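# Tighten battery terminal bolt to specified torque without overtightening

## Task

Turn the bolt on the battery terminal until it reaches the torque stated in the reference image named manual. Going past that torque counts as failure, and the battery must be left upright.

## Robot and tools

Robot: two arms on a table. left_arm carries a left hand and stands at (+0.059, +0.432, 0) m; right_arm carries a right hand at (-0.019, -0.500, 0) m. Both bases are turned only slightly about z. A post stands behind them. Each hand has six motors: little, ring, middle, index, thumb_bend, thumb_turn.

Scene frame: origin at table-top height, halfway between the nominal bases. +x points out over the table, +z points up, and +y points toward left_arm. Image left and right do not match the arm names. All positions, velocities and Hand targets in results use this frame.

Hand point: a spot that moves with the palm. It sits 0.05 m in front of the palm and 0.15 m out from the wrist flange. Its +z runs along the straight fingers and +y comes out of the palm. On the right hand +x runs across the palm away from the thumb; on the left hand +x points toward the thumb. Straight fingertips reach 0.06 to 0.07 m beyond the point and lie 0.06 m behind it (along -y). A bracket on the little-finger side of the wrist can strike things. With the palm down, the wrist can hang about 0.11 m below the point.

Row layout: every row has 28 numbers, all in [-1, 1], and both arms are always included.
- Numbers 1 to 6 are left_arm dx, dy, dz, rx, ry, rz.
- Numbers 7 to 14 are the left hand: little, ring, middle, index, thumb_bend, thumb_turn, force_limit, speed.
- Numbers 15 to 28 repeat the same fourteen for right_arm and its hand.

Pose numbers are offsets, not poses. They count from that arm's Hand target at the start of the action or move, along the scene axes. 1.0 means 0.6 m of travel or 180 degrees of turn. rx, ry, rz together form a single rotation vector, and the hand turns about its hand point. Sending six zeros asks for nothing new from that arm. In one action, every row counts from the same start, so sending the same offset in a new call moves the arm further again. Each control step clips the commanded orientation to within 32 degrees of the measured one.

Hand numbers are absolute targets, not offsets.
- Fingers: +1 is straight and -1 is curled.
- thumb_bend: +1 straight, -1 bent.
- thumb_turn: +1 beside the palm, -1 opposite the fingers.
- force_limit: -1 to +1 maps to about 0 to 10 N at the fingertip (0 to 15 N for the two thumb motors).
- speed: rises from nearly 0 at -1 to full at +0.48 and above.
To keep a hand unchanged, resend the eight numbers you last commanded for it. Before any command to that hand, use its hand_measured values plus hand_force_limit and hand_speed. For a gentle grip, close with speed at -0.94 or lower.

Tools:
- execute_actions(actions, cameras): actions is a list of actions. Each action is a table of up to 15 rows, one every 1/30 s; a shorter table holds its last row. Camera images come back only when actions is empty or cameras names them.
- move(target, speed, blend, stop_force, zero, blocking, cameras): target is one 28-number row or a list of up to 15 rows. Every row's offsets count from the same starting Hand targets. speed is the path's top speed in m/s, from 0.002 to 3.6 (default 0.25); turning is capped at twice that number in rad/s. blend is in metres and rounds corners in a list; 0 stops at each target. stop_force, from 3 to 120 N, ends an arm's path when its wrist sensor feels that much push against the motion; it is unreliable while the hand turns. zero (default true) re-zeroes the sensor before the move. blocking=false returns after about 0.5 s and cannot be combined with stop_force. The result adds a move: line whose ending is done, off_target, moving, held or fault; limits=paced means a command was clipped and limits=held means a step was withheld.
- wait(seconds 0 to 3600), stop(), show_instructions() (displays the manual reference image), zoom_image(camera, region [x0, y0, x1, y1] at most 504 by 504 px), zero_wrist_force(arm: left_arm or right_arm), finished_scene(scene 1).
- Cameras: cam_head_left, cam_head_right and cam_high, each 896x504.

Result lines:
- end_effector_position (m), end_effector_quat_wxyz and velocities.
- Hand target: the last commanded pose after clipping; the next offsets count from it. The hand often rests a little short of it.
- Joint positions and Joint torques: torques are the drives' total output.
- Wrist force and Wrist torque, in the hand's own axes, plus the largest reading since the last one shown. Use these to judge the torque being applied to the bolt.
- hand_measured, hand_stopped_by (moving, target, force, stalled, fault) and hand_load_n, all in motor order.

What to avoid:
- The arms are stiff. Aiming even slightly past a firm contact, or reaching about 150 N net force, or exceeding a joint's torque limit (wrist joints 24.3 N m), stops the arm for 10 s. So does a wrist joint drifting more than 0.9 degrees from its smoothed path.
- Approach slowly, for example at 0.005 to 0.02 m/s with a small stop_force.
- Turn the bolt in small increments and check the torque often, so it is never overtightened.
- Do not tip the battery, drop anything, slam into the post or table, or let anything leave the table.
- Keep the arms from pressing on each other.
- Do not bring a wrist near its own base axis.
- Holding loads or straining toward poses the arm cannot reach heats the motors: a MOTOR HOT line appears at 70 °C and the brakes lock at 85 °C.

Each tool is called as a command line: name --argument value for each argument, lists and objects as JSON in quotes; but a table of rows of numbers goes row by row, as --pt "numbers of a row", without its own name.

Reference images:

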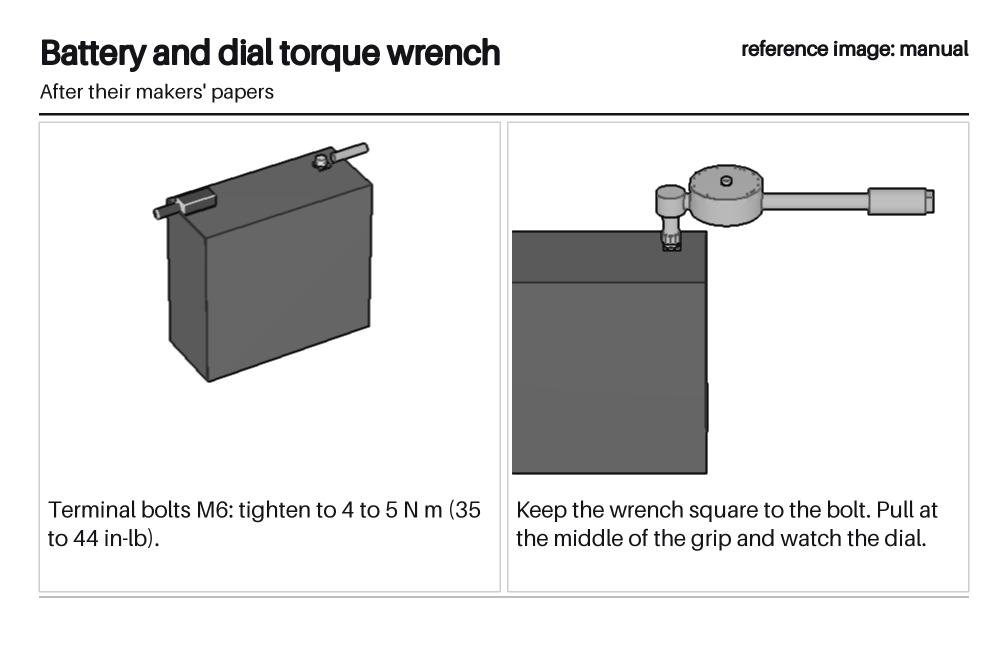

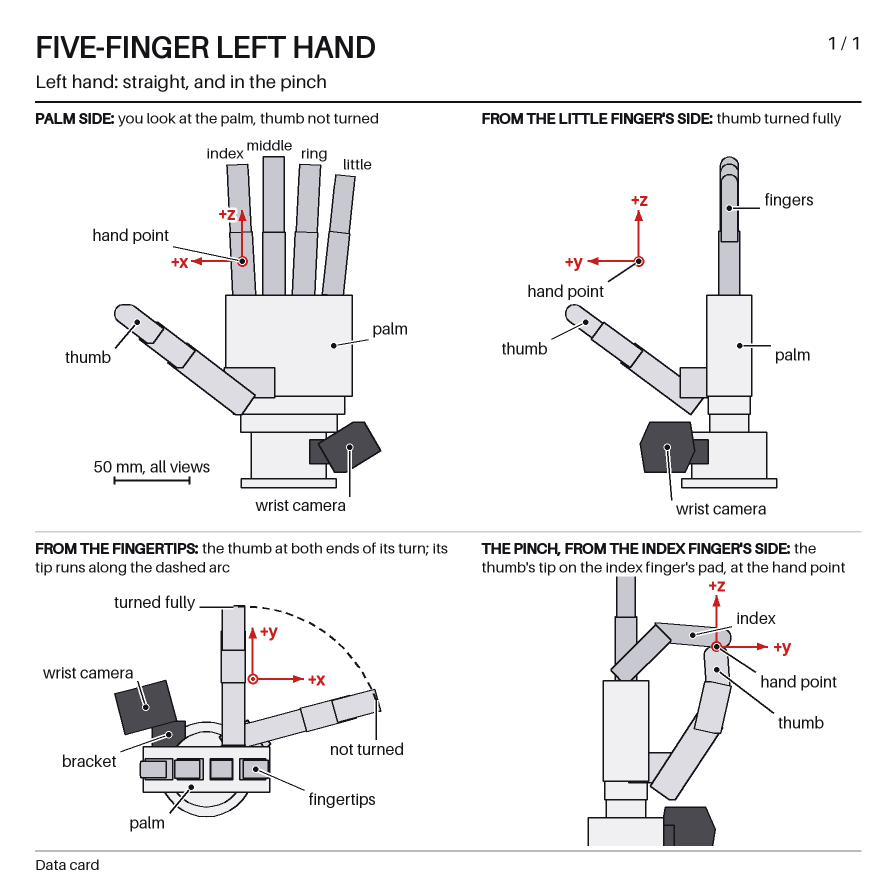

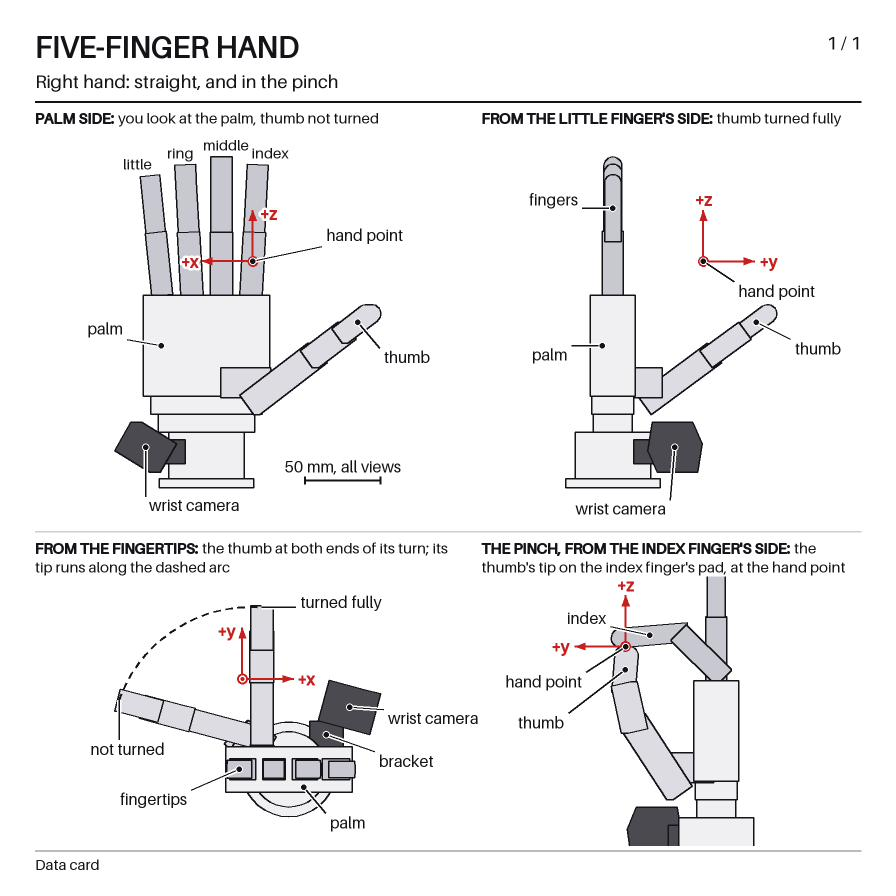

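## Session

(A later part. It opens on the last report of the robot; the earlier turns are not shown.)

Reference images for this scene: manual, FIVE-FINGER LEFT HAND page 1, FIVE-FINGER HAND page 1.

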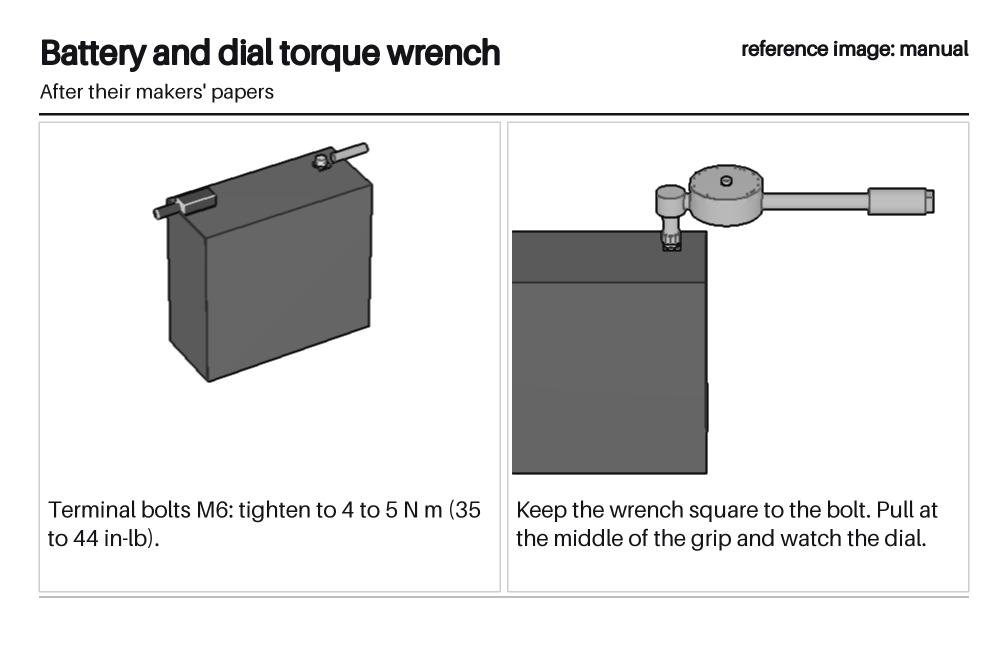

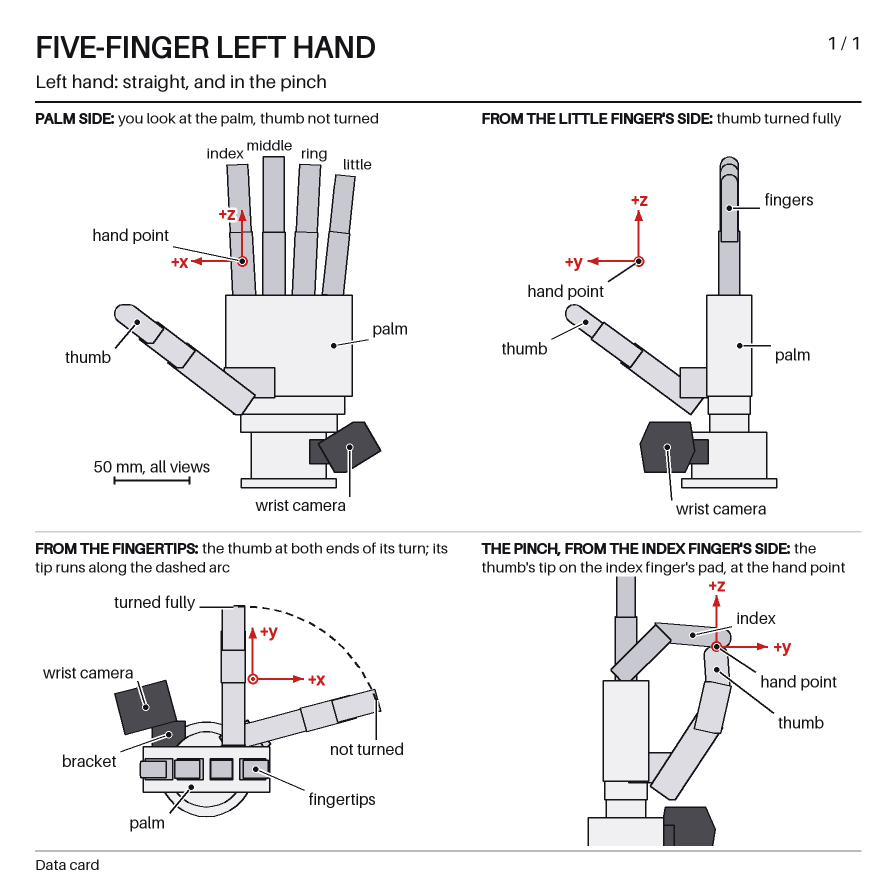

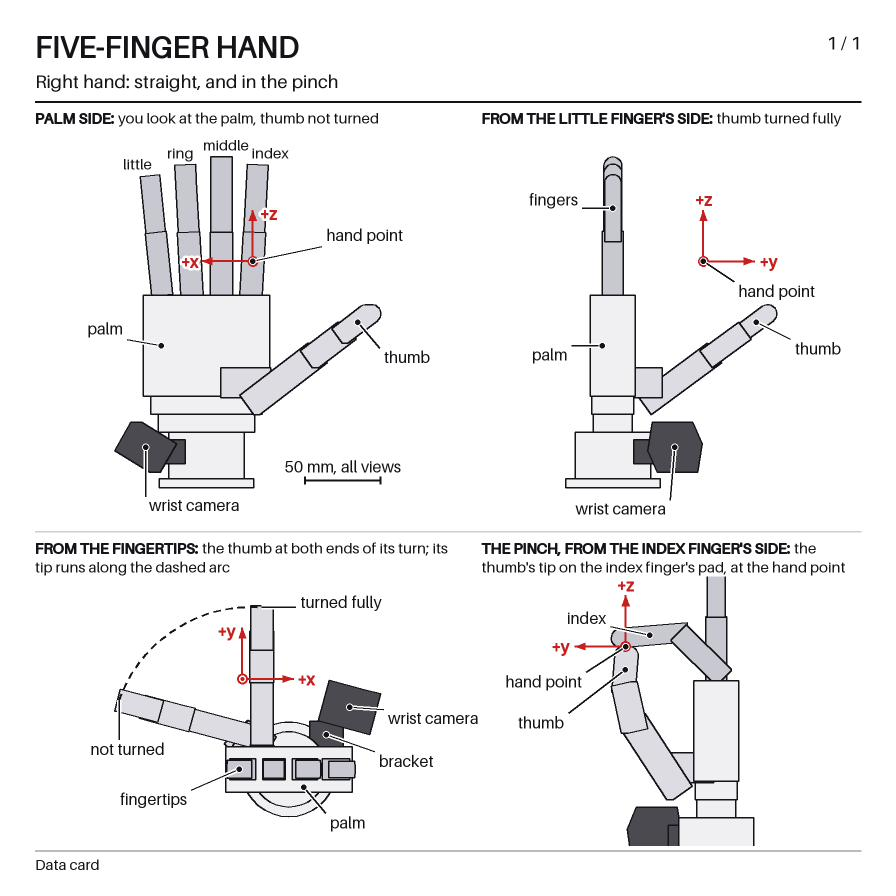

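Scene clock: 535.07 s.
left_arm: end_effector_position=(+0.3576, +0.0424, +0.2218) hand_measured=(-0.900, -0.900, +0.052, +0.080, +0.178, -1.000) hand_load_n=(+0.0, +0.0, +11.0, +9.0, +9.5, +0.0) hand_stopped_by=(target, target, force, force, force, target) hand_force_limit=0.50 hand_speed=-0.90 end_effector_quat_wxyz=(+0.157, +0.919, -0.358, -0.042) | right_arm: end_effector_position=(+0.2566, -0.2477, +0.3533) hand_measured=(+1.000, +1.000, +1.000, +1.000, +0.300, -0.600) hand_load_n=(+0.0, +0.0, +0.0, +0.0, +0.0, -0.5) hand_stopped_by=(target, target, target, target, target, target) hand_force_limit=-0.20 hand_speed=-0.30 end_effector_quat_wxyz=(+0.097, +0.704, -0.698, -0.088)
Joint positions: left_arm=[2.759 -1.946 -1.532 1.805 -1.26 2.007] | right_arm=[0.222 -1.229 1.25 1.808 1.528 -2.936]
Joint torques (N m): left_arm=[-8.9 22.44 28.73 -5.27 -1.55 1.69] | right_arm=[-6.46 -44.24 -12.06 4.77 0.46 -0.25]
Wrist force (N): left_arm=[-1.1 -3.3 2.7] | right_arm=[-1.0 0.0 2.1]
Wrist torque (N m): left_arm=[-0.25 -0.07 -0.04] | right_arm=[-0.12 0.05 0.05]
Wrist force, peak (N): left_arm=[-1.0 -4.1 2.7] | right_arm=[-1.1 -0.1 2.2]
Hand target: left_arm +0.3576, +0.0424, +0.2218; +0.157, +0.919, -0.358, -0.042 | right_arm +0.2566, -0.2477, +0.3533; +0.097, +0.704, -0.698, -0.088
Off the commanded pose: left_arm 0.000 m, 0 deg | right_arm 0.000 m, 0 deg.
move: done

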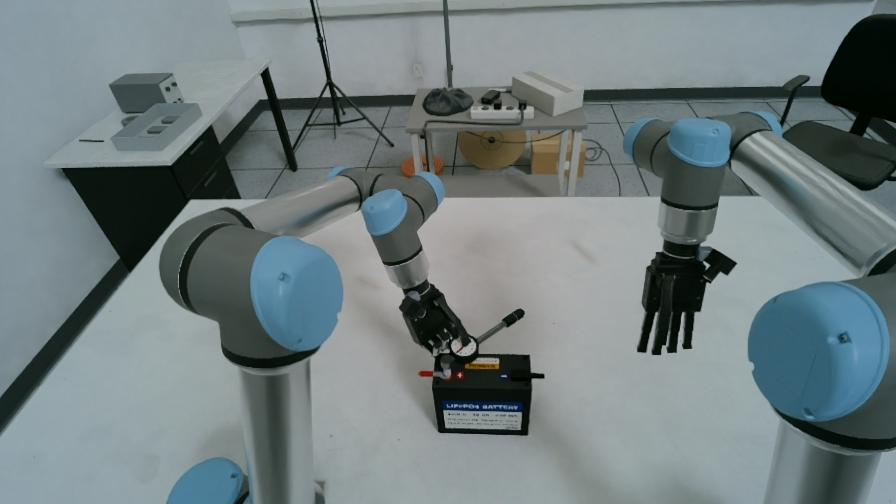

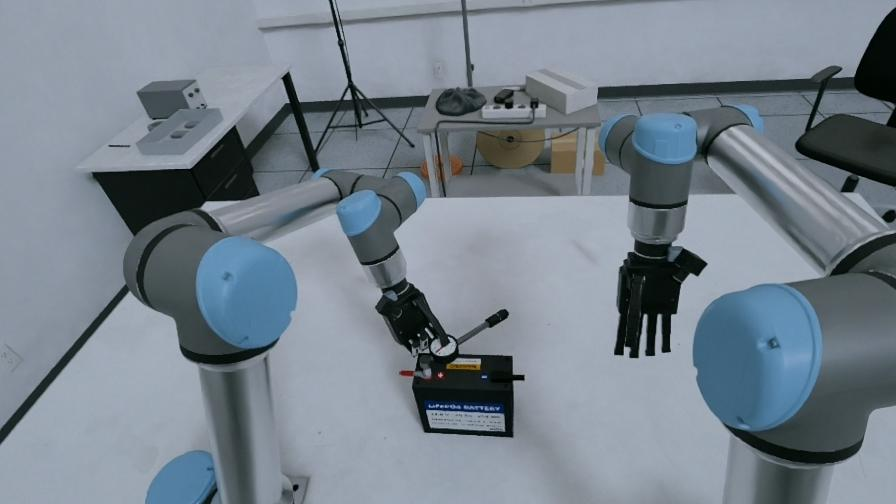

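move --target '[-0.0052,-0.0066,-0.0008,0,0,-0.0278,-0.9,-0.9,-0.5,-0.5,-0.1,-1,0.5,-0.9,0,0,0,0,0,0,1,1,1,1,0.3,-0.6,-0.2,-0.3]' --speed 0.01 --cameras '["cam_head_left","cam_head_right"]'

zoom_image --camera "cam_head_left" --region '[432, 345, 467, 385]'

zoom_image --camera "cam_head_left" --region '[440, 330, 480, 370]'

Scene clock: 540.57 s.
left_arm: end_effector_position=(+0.3544, +0.0384, +0.2213) hand_measured=(-0.900, -0.900, +0.052, +0.080, +0.178, -1.000) hand_load_n=(+0.0, +0.0, +10.0, +9.5, +10.0, +1.0) hand_stopped_by=(target, target, force, force, force, target) hand_force_limit=0.50 hand_speed=-0.90 end_effector_quat_wxyz=(+0.155, +0.903, -0.398, -0.049) | right_arm: end_effector_position=(+0.2566, -0.2477, +0.3533) hand_measured=(+1.000, +1.000, +1.000, +1.000, +0.300, -0.600) hand_load_n=(+0.0, +0.0, +0.5, +0.0, +0.0, +0.0) hand_stopped_by=(target, target, target, target, target, target) hand_force_limit=-0.20 hand_speed=-0.30 end_effector_quat_wxyz=(+0.097, +0.704, -0.698, -0.088)
Joint positions: left_arm=[2.743 -1.976 -1.496 1.777 -1.268 2.081] | right_arm=[0.222 -1.229 1.25 1.808 1.528 -2.936]
Joint torques (N m): left_arm=[-8.17 25.11 27.76 -4.92 -1.61 1.49] | right_arm=[-5.82 -44.67 -10.6 4.59 0.52 -0.19]
Wrist force (N): left_arm=[-1.5 -2.5 2.3] | right_arm=[-1.0 -0.2 1.8]
Wrist torque (N m): left_arm=[-0.19 -0.08 -0.09] | right_arm=[-0.13 0.07 0.04]
Wrist force, peak (N): left_arm=[-1.3 -3.3 2.9] | right_arm=[-0.8 0.0 2.3]
Hand target: left_arm +0.3544, +0.0384, +0.2213; +0.155, +0.903, -0.398, -0.049 | right_arm +0.2566, -0.2477, +0.3533; +0.097, +0.704, -0.698, -0.088
Off the commanded pose: left_arm 0.000 m, 0 deg | right_arm 0.000 m, 0 deg.
move: done

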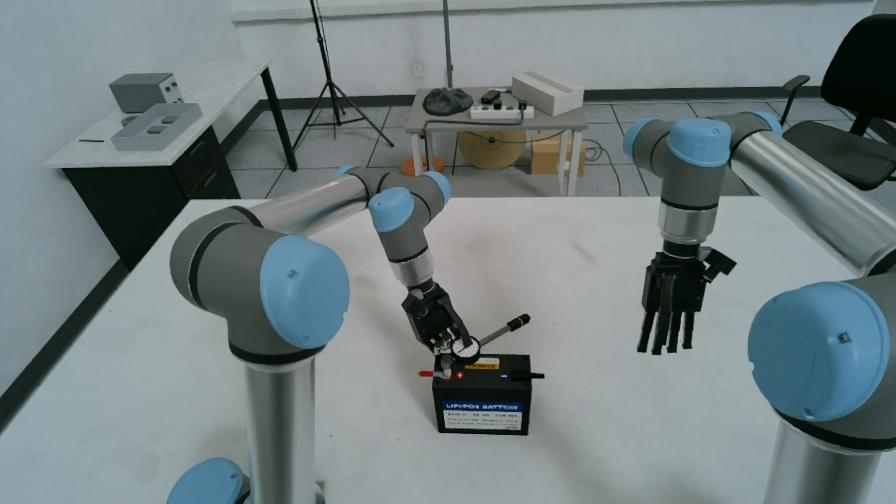

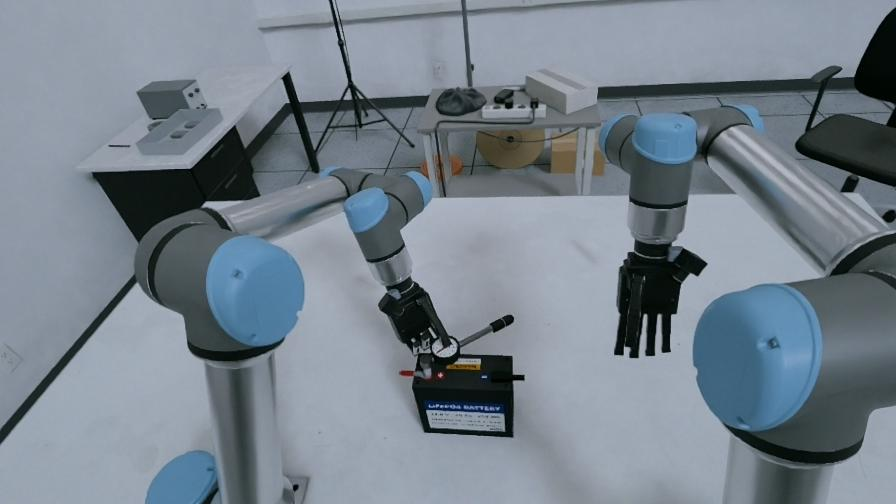

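Scaled by 12.600 from the camera's image (finer frame: 1280x720).

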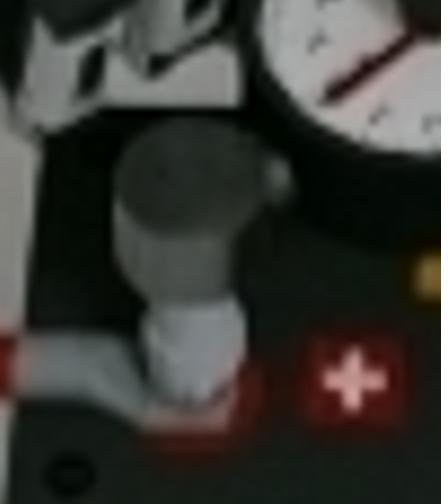

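Scaled by 12.600 from the camera's image (finer frame: 1280x720).

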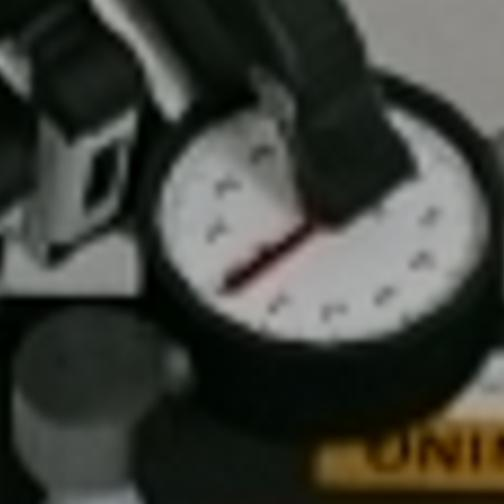

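move --pt "-0.0057 -0.0058 0 0 0 -0.0278 -0.9 -0.9 -0.5 -0.5 -0.1 -1 0.5 -0.9 0 0 0 0 0 0 1 1 1 1 0.3 -0.6 -0.2 -0.3" --pt "-0.0119 -0.0111 0 0 0 -0.0556 -0.9 -0.9 -0.5 -0.5 -0.1 -1 0.5 -0.9 0 0 0 0 0 0 1 1 1 1 0.3 -0.6 -0.2 -0.3" --speed 0.01 --cameras '["cam_head_left","cam_head_right"]'

zoom_image --camera "cam_head_left" --region '[432, 345, 467, 385]'

zoom_image --camera "cam_head_left" --region '[440, 330, 480, 370]'

Scene clock: 550.10 s.
left_arm: end_effector_position=(+0.3473, +0.0318, +0.2213) hand_measured=(-0.900, -0.900, +0.052, +0.080, +0.178, -1.000) hand_load_n=(+0.5, +0.0, +10.0, +10.0, +10.0, +1.5) hand_stopped_by=(target, target, force, force, force, target) hand_force_limit=0.50 hand_speed=-0.90 end_effector_quat_wxyz=(+0.150, +0.865, -0.475, -0.062) | right_arm: end_effector_position=(+0.2566, -0.2477, +0.3533) hand_measured=(+1.000, +1.000, +1.000, +1.000, +0.300, -0.600) hand_load_n=(+0.0, +0.0, +0.0, +0.0, +0.0, +0.0) hand_stopped_by=(target, target, target, target, target, target) hand_force_limit=-0.20 hand_speed=-0.30 end_effector_quat_wxyz=(+0.097, +0.704, -0.698, -0.088)
Joint positions: left_arm=[2.709 -2.032 -1.425 1.719 -1.289 2.226] | right_arm=[0.222 -1.229 1.25 1.808 1.528 -2.936]
Joint torques (N m): left_arm=[-7.77 26.87 27.64 -4.97 -1.84 1.44] | right_arm=[-6.51 -43.25 -11.97 4.53 0.41 -0.23]
Wrist force (N): left_arm=[-1.3 -0.2 2.0] | right_arm=[-1.0 0.0 1.9]
Wrist torque (N m): left_arm=[-0.07 -0.12 -0.17] | right_arm=[-0.13 0.06 0.04]
Wrist force, peak (N): left_arm=[-1.6 -2.5 2.4] | right_arm=[-1.0 -0.4 2.2]
Hand target: left_arm +0.3473, +0.0317, +0.2213; +0.150, +0.865, -0.475, -0.062 | right_arm +0.2566, -0.2477, +0.3533; +0.097, +0.704, -0.698, -0.088
Off the commanded pose: left_arm 0.000 m, 0 deg | right_arm 0.000 m, 0 deg.
move: done

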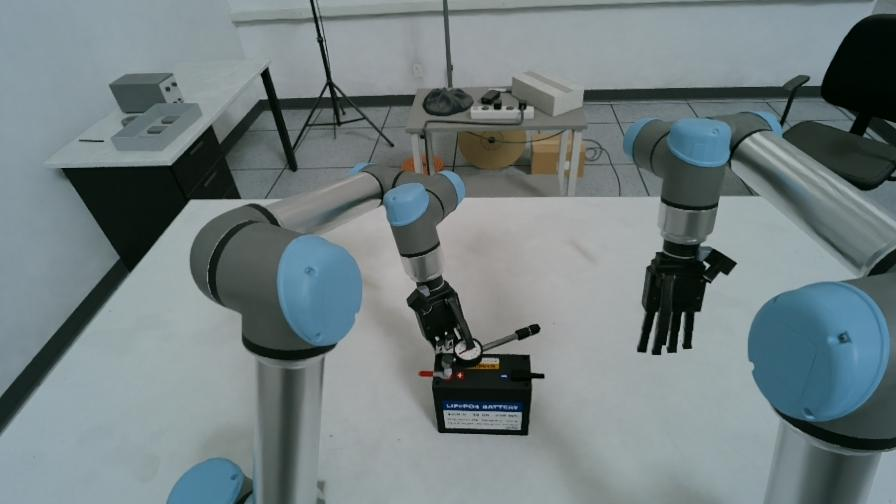

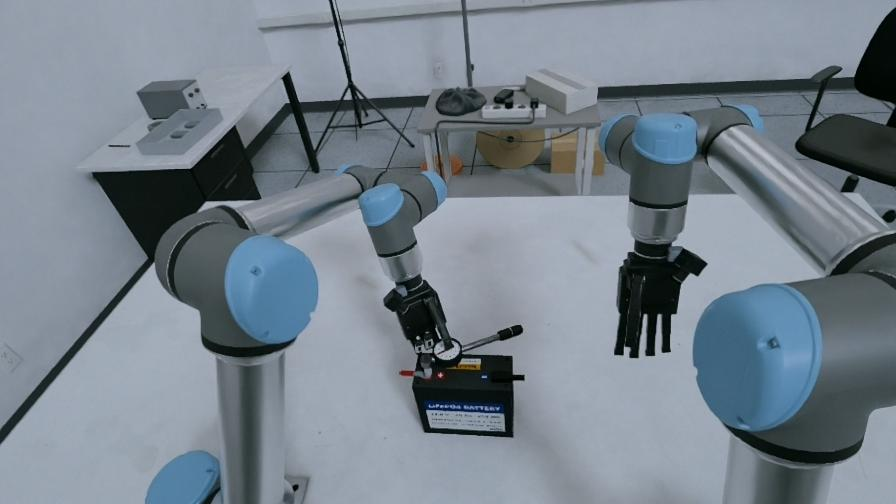

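Scaled by 12.600 from the camera's image (finer frame: 1280x720).

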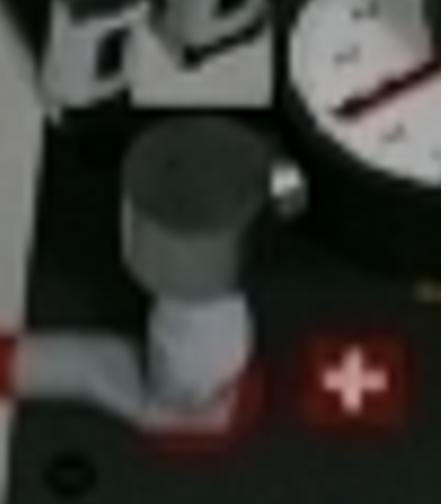

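Scaled by 12.600 from the camera's image (finer frame: 1280x720).

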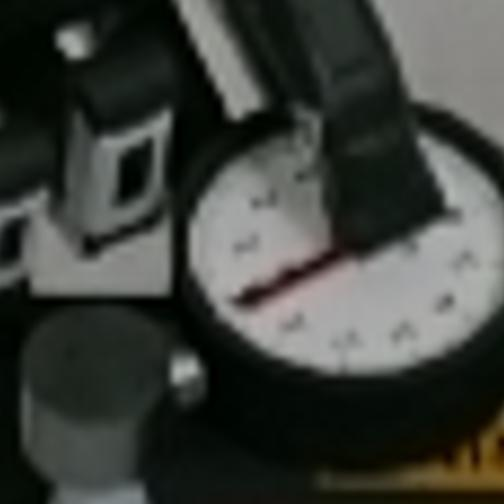

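zoom_image --camera "cam_head_left" --region '[450, 330, 490, 370]'

zoom_image --camera "cam_head_right" --region '[425, 330, 465, 370]'

execute_actions --actions '[]' --cameras '["cam_high"]'

zoom_image --camera "cam_high" --region '[445, 85, 505, 135]'

Scaled by 12.600 from the camera's image (finer frame: 1280x720).

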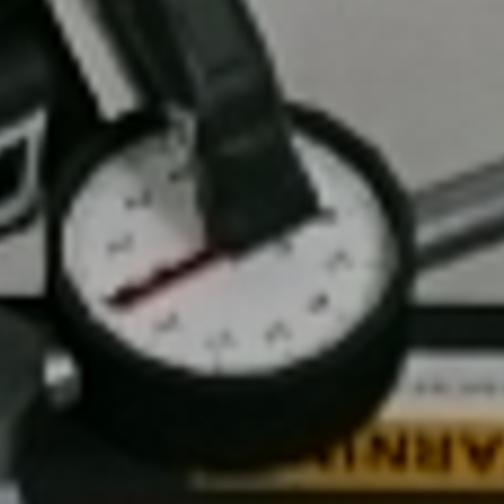

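Scaled by 12.600 from the camera's image (finer frame: 1280x720).

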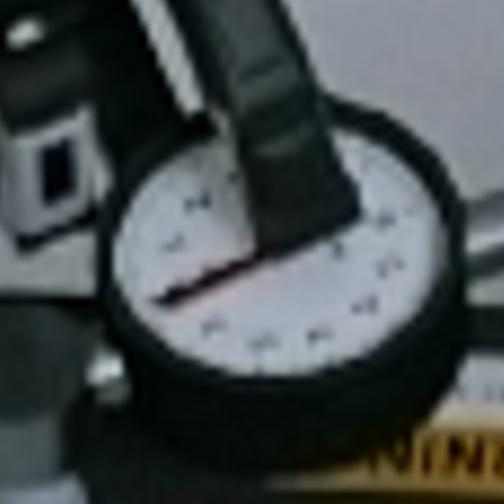

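Scene clock: 551.13 s.
left_arm: end_effector_position=(+0.3473, +0.0317, +0.2213) hand_measured=(-0.900, -0.900, +0.052, +0.080, +0.178, -1.000) hand_load_n=(+0.0, +0.0, +9.5, +10.0, +10.5, +1.5) hand_stopped_by=(target, target, force, force, force, target) hand_force_limit=0.50 hand_speed=-0.90 end_effector_quat_wxyz=(+0.150, +0.865, -0.475, -0.062) | right_arm: end_effector_position=(+0.2566, -0.2477, +0.3533) hand_measured=(+1.000, +1.000, +1.000, +1.000, +0.300, -0.600) hand_load_n=(+0.0, +0.0, +0.0, +0.0, +0.0, +0.0) hand_stopped_by=(target, target, target, target, target, target) hand_force_limit=-0.20 hand_speed=-0.30 end_effector_quat_wxyz=(+0.097, +0.704, -0.698, -0.088)
Joint positions: left_arm=[2.708 -2.032 -1.425 1.719 -1.289 2.226] | right_arm=[0.222 -1.229 1.25 1.808 1.528 -2.936]
Joint velocities: within noise
Joint torques (N m): left_arm=[-7.75 25.99 28.39 -4.88 -1.94 1.5] | right_arm=[-6.36 -44.22 -12.69 4.81 0.04 0.32]
Wrist force (N): left_arm=[-1.6 -0.9 2.3] | right_arm=[-0.9 -0.1 2.0]
Wrist torque (N m): left_arm=[-0.14 -0.09 -0.16] | right_arm=[-0.14 0.03 0.05]
Wrist force, peak (N): left_arm=[-1.5 -0.7 2.6] | right_arm=[-0.9 -0.3 2.3]
Hand target: left_arm +0.3473, +0.0317, +0.2213; +0.150, +0.865, -0.475, -0.062 | right_arm +0.2566, -0.2477, +0.3533; +0.097, +0.704, -0.698, -0.088
Off the commanded pose: left_arm 0.000 m, 0 deg | right_arm 0.000 m, 0 deg.
Images, in order (width x height): cam_high 896x504.

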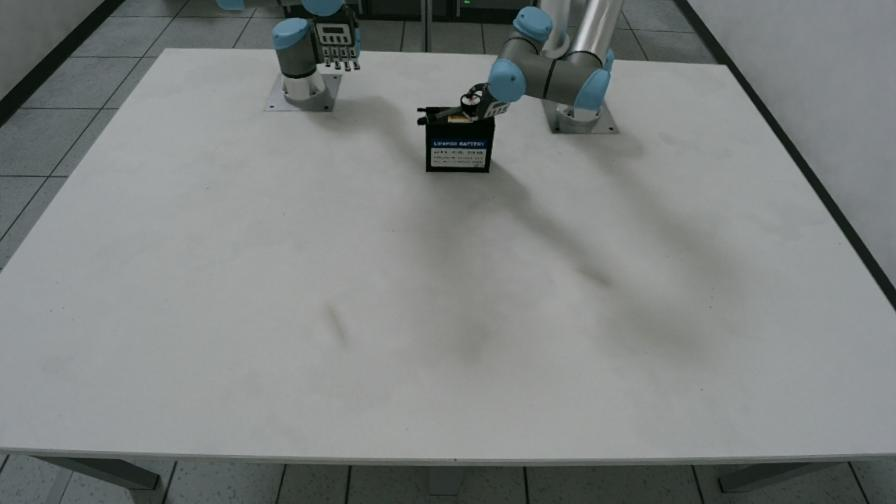

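Scaled by 8.400 from the camera's image (finer frame: 1280x720).

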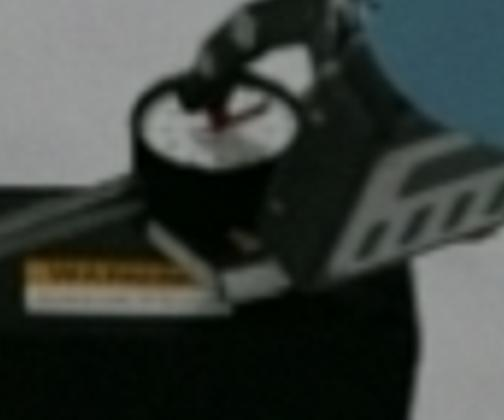

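zoom_image --camera "cam_head_left" --region '[440, 310, 550, 390]'

zoom_image --camera "cam_head_right" --region '[420, 310, 530, 390]'

This scene's latest camera images include none from cam_head_left. They are from: cam_high. cam_head_left's image comes with the result of a call that names it in "cameras".

This scene's latest camera images include none from cam_head_right. They are from: cam_high. cam_head_right's image comes with the result of a call that names it in "cameras".

execute_actions --actions '[]' --cameras '["cam_head_left","cam_head_right"]'

zoom_image --camera "cam_head_left" --region '[440, 310, 550, 390]'

zoom_image --camera "cam_head_right" --region '[420, 310, 530, 390]'

Scene clock: 552.27 s.
left_arm: end_effector_position=(+0.3473, +0.0317, +0.2213) hand_measured=(-0.900, -0.900, +0.052, +0.080, +0.178, -1.000) hand_load_n=(+0.0, +0.0, +9.5, +10.5, +10.5, +1.0) hand_stopped_by=(target, target, force, force, force, target) hand_force_limit=0.50 hand_speed=-0.90 end_effector_quat_wxyz=(+0.150, +0.865, -0.475, -0.062) | right_arm: end_effector_position=(+0.2566, -0.2477, +0.3533) hand_measured=(+1.000, +1.000, +1.000, +1.000, +0.300, -0.600) hand_load_n=(+0.0, +0.0, +0.0, +0.0, +0.0, +0.0) hand_stopped_by=(target, target, target, target, target, target) hand_force_limit=-0.20 hand_speed=-0.30 end_effector_quat_wxyz=(+0.097, +0.704, -0.698, -0.088)
Joint positions: left_arm=[2.708 -2.032 -1.425 1.719 -1.289 2.226] | right_arm=[0.222 -1.229 1.25 1.808 1.528 -2.936]
Joint velocities: within noise
Joint torques (N m): left_arm=[-7.99 26.93 27.8 -4.86 -1.96 1.54] | right_arm=[-7.15 -45.2 -12.08 4.66 -0.2 -0.11]
Wrist force (N): left_arm=[-1.4 -0.5 2.1] | right_arm=[-1.0 0.0 2.0]
Wrist torque (N m): left_arm=[-0.10 -0.12 -0.17] | right_arm=[-0.12 0.05 0.04]
Wrist force, peak (N): left_arm=[-1.6 -0.8 2.4] | right_arm=[-1.0 -0.1 2.3]
Hand target: left_arm +0.3473, +0.0317, +0.2213; +0.150, +0.865, -0.475, -0.062 | right_arm +0.2566, -0.2477, +0.3533; +0.097, +0.704, -0.698, -0.088
Off the commanded pose: left_arm 0.000 m, 0 deg | right_arm 0.000 m, 0 deg.
Images, in order (width x height): cam_head_left 896x504, cam_head_right 896x504.

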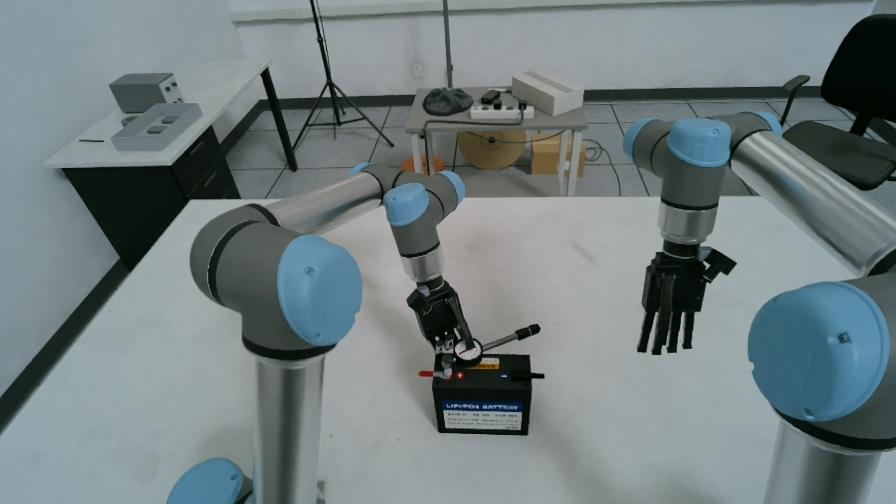

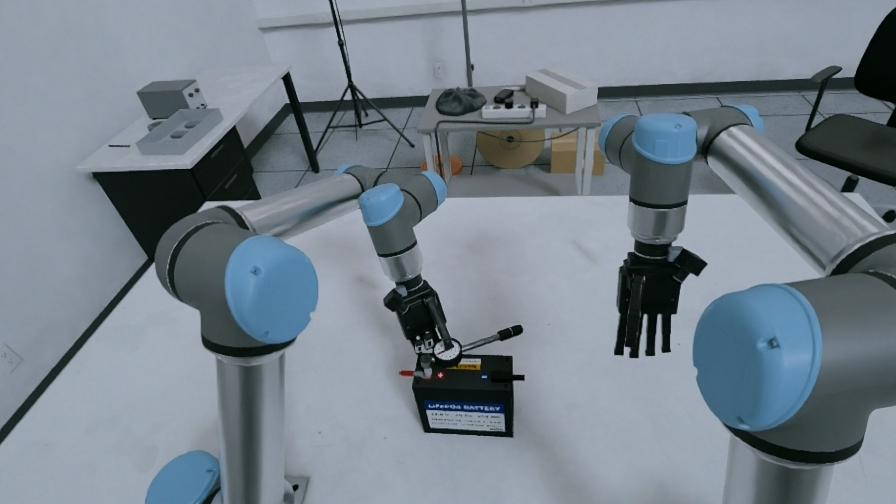

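Scaled by 4.582 from the camera's image (finer frame: 1280x720).

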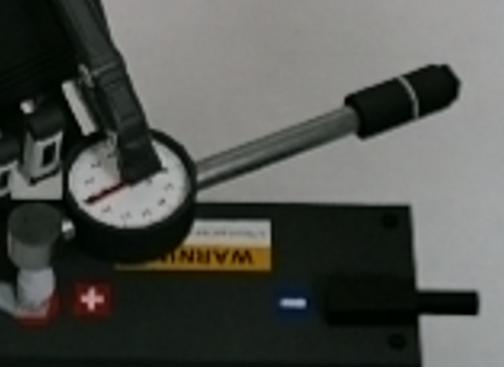

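Scaled by 4.582 from the camera's image (finer frame: 1280x720).

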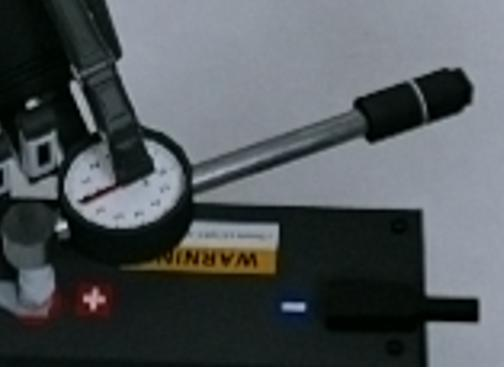

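move --pt "-0.0079 -0.0040 0 0 0 -0.0278 -0.9 -0.9 -0.5 -0.5 -0.1 -1 0.5 -0.9 0 0 0 0 0 0 1 1 1 1 0.3 -0.6 -0.2 -0.3" --pt "-0.0150 -0.0081 0 0 0 -0.0556 -0.9 -0.9 -0.5 -0.5 -0.1 -1 0.5 -0.9 0 0 0 0 0 0 1 1 1 1 0.3 -0.6 -0.2 -0.3" --speed 0.01 --cameras '["cam_head_left","cam_head_right"]'

zoom_image --camera "cam_head_left" --region '[432, 345, 467, 385]'

zoom_image --camera "cam_head_left" --region '[450, 330, 490, 370]'

Scene clock: 563.07 s.
left_arm: end_effector_position=(+0.3383, +0.0269, +0.2213) hand_measured=(-0.900, -0.900, +0.052, +0.080, +0.178, -1.000) hand_load_n=(+0.0, +0.0, +9.5, +10.5, +10.5, +1.5) hand_stopped_by=(target, target, force, force, force, target) hand_force_limit=0.50 hand_speed=-0.90 end_effector_quat_wxyz=(+0.144, +0.820, -0.549, -0.075) | right_arm: end_effector_position=(+0.2566, -0.2477, +0.3533) hand_measured=(+1.000, +1.000, +1.000, +1.000, +0.300, -0.600) hand_load_n=(+0.0, +0.0, +0.0, +0.0, +0.0, +0.0) hand_stopped_by=(target, target, target, target, target, target) hand_force_limit=-0.20 hand_speed=-0.30 end_effector_quat_wxyz=(+0.097, +0.704, -0.698, -0.088)
Joint positions: left_arm=[2.671 -2.082 -1.359 1.666 -1.314 2.365] | right_arm=[0.222 -1.229 1.25 1.808 1.528 -2.936]
Joint torques (N m): left_arm=[-8.3 28.21 28.25 -4.99 -2.01 1.53] | right_arm=[-6.12 -43.66 -11.5 4.78 -0.18 0.2]
Wrist force (N): left_arm=[-1.1 -0.4 2.3] | right_arm=[-0.8 -0.1 2.1]
Wrist torque (N m): left_arm=[-0.12 -0.10 -0.19] | right_arm=[-0.15 0.02 0.06]
Wrist force, peak (N): left_arm=[-1.5 -0.9 2.5] | right_arm=[-1.2 -0.1 2.3]
Hand target: left_arm +0.3383, +0.0269, +0.2213; +0.144, +0.820, -0.549, -0.075 | right_arm +0.2566, -0.2477, +0.3533; +0.097, +0.704, -0.698, -0.088
Off the commanded pose: left_arm 0.000 m, 0 deg | right_arm 0.000 m, 0 deg.
move: done

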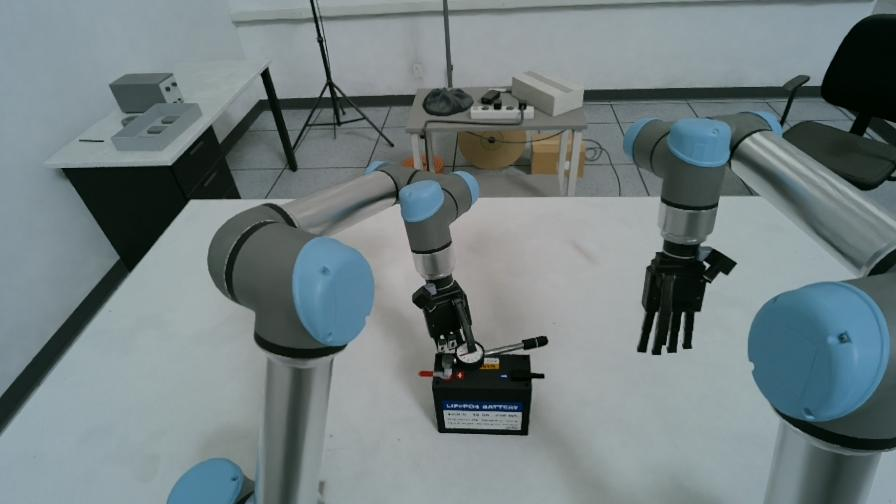

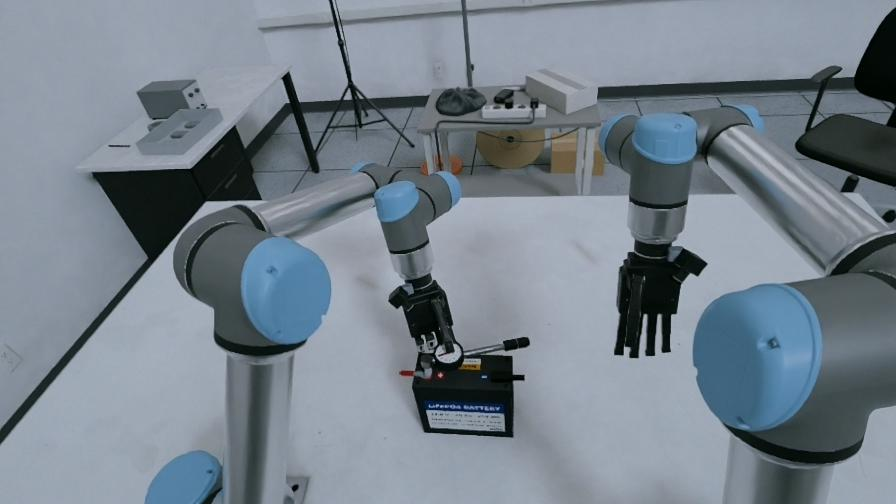

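Scaled by 12.600 from the camera's image (finer frame: 1280x720).

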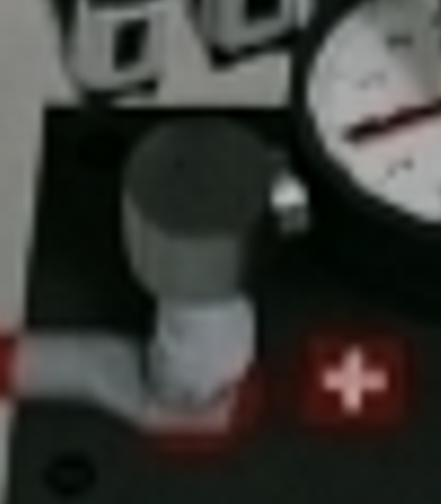

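Scaled by 12.600 from the camera's image (finer frame: 1280x720).

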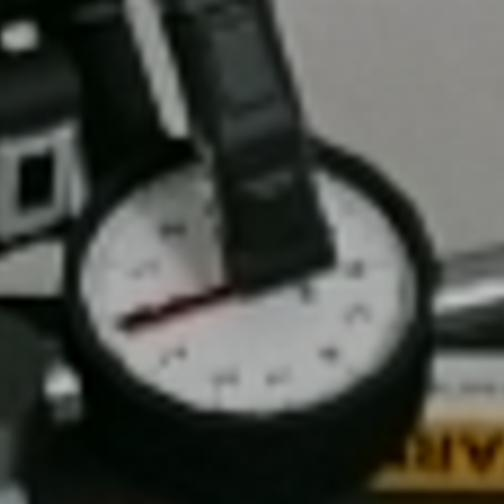

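move --target '[0,0,0.02,0,0,0,-0.9,-0.9,-0.5,-0.5,-0.1,-1,0.5,-0.9,0,0,0,0,0,0,1,1,1,1,0.3,-0.6,-0.2,-0.3]' --speed 0.02 --cameras '["cam_head_left","cam_head_right"]'

zoom_image --camera "cam_head_left" --region '[432, 345, 467, 385]'

zoom_image --camera "cam_head_right" --region '[412, 345, 447, 385]'

Scene clock: 564.70 s.
left_arm: end_effector_position=(+0.3383, +0.0269, +0.2332) hand_measured=(-0.900, -0.900, +0.052, +0.080, +0.178, -1.000) hand_load_n=(+0.0, +0.0, +12.0, +5.5, +8.5, +0.5) hand_stopped_by=(target, target, force, force, force, target) hand_force_limit=0.50 hand_speed=-0.90 end_effector_quat_wxyz=(+0.144, +0.820, -0.549, -0.075) | right_arm: end_effector_position=(+0.2566, -0.2477, +0.3533) hand_measured=(+1.000, +1.000, +1.000, +1.000, +0.300, -0.600) hand_load_n=(+0.0, +0.0, +0.0, +0.0, +0.0, +0.0) hand_stopped_by=(target, target, target, target, target, target) hand_force_limit=-0.20 hand_speed=-0.30 end_effector_quat_wxyz=(+0.097, +0.704, -0.698, -0.088)
Joint positions: left_arm=[2.67 -2.074 -1.339 1.638 -1.314 2.366] | right_arm=[0.222 -1.229 1.25 1.808 1.528 -2.936]
Joint torques (N m): left_arm=[-6.4 45.21 27.01 -5.75 0.65 1.18] | right_arm=[-6.1 -43.49 -12.05 4.84 -0.12 0.31]
Wrist force (N): left_arm=[-0.1 -3.5 3.1] | right_arm=[-1.0 -0.1 2.0]
Wrist torque (N m): left_arm=[-0.26 -0.06 0.01] | right_arm=[-0.14 0.04 0.05]
Wrist force, peak (N): left_arm=[0.4 -3.8 3.3] | right_arm=[-1.2 -0.3 2.1]
Hand target: left_arm +0.3383, +0.0269, +0.2333; +0.144, +0.820, -0.549, -0.075 | right_arm +0.2566, -0.2477, +0.3533; +0.097, +0.704, -0.698, -0.088
Off the commanded pose: left_arm 0.000 m, 0 deg | right_arm 0.000 m, 0 deg.
move: done

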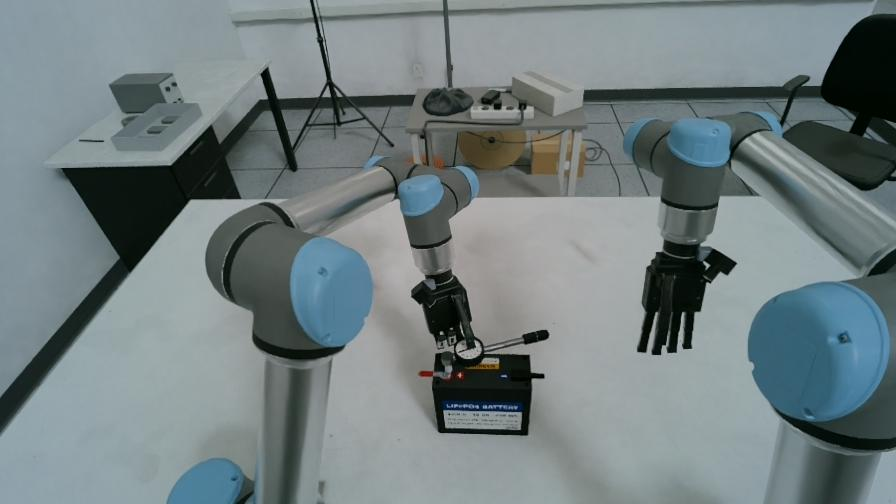

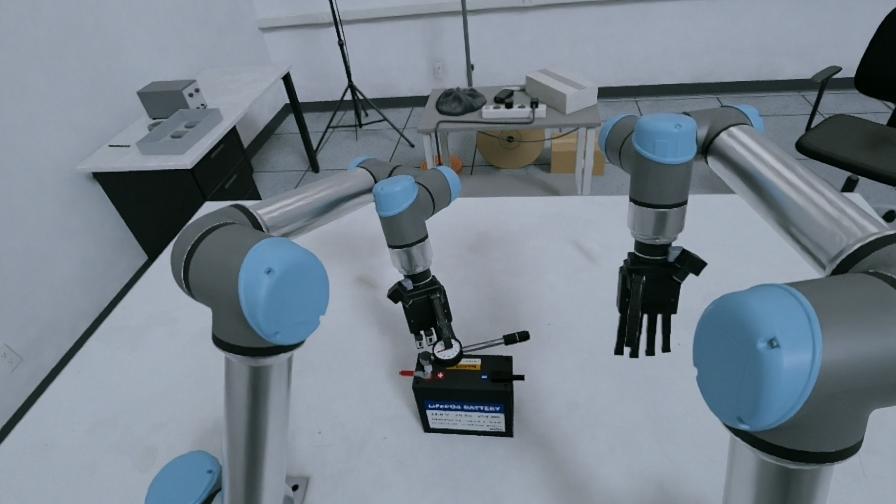

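Scaled by 12.600 from the camera's image (finer frame: 1280x720).

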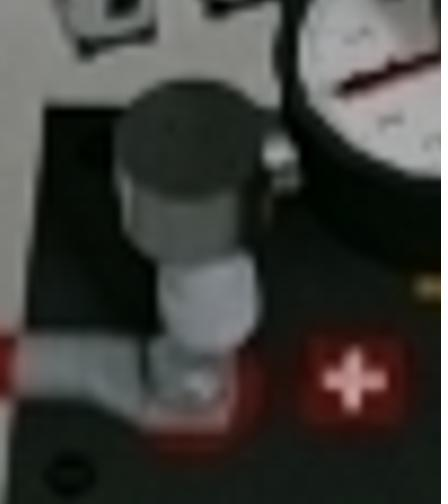

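Scaled by 12.600 from the camera's image (finer frame: 1280x720).

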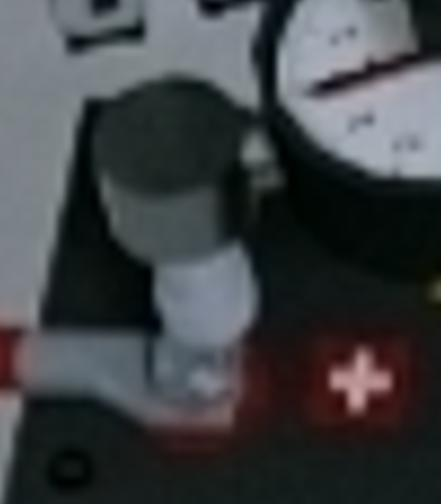

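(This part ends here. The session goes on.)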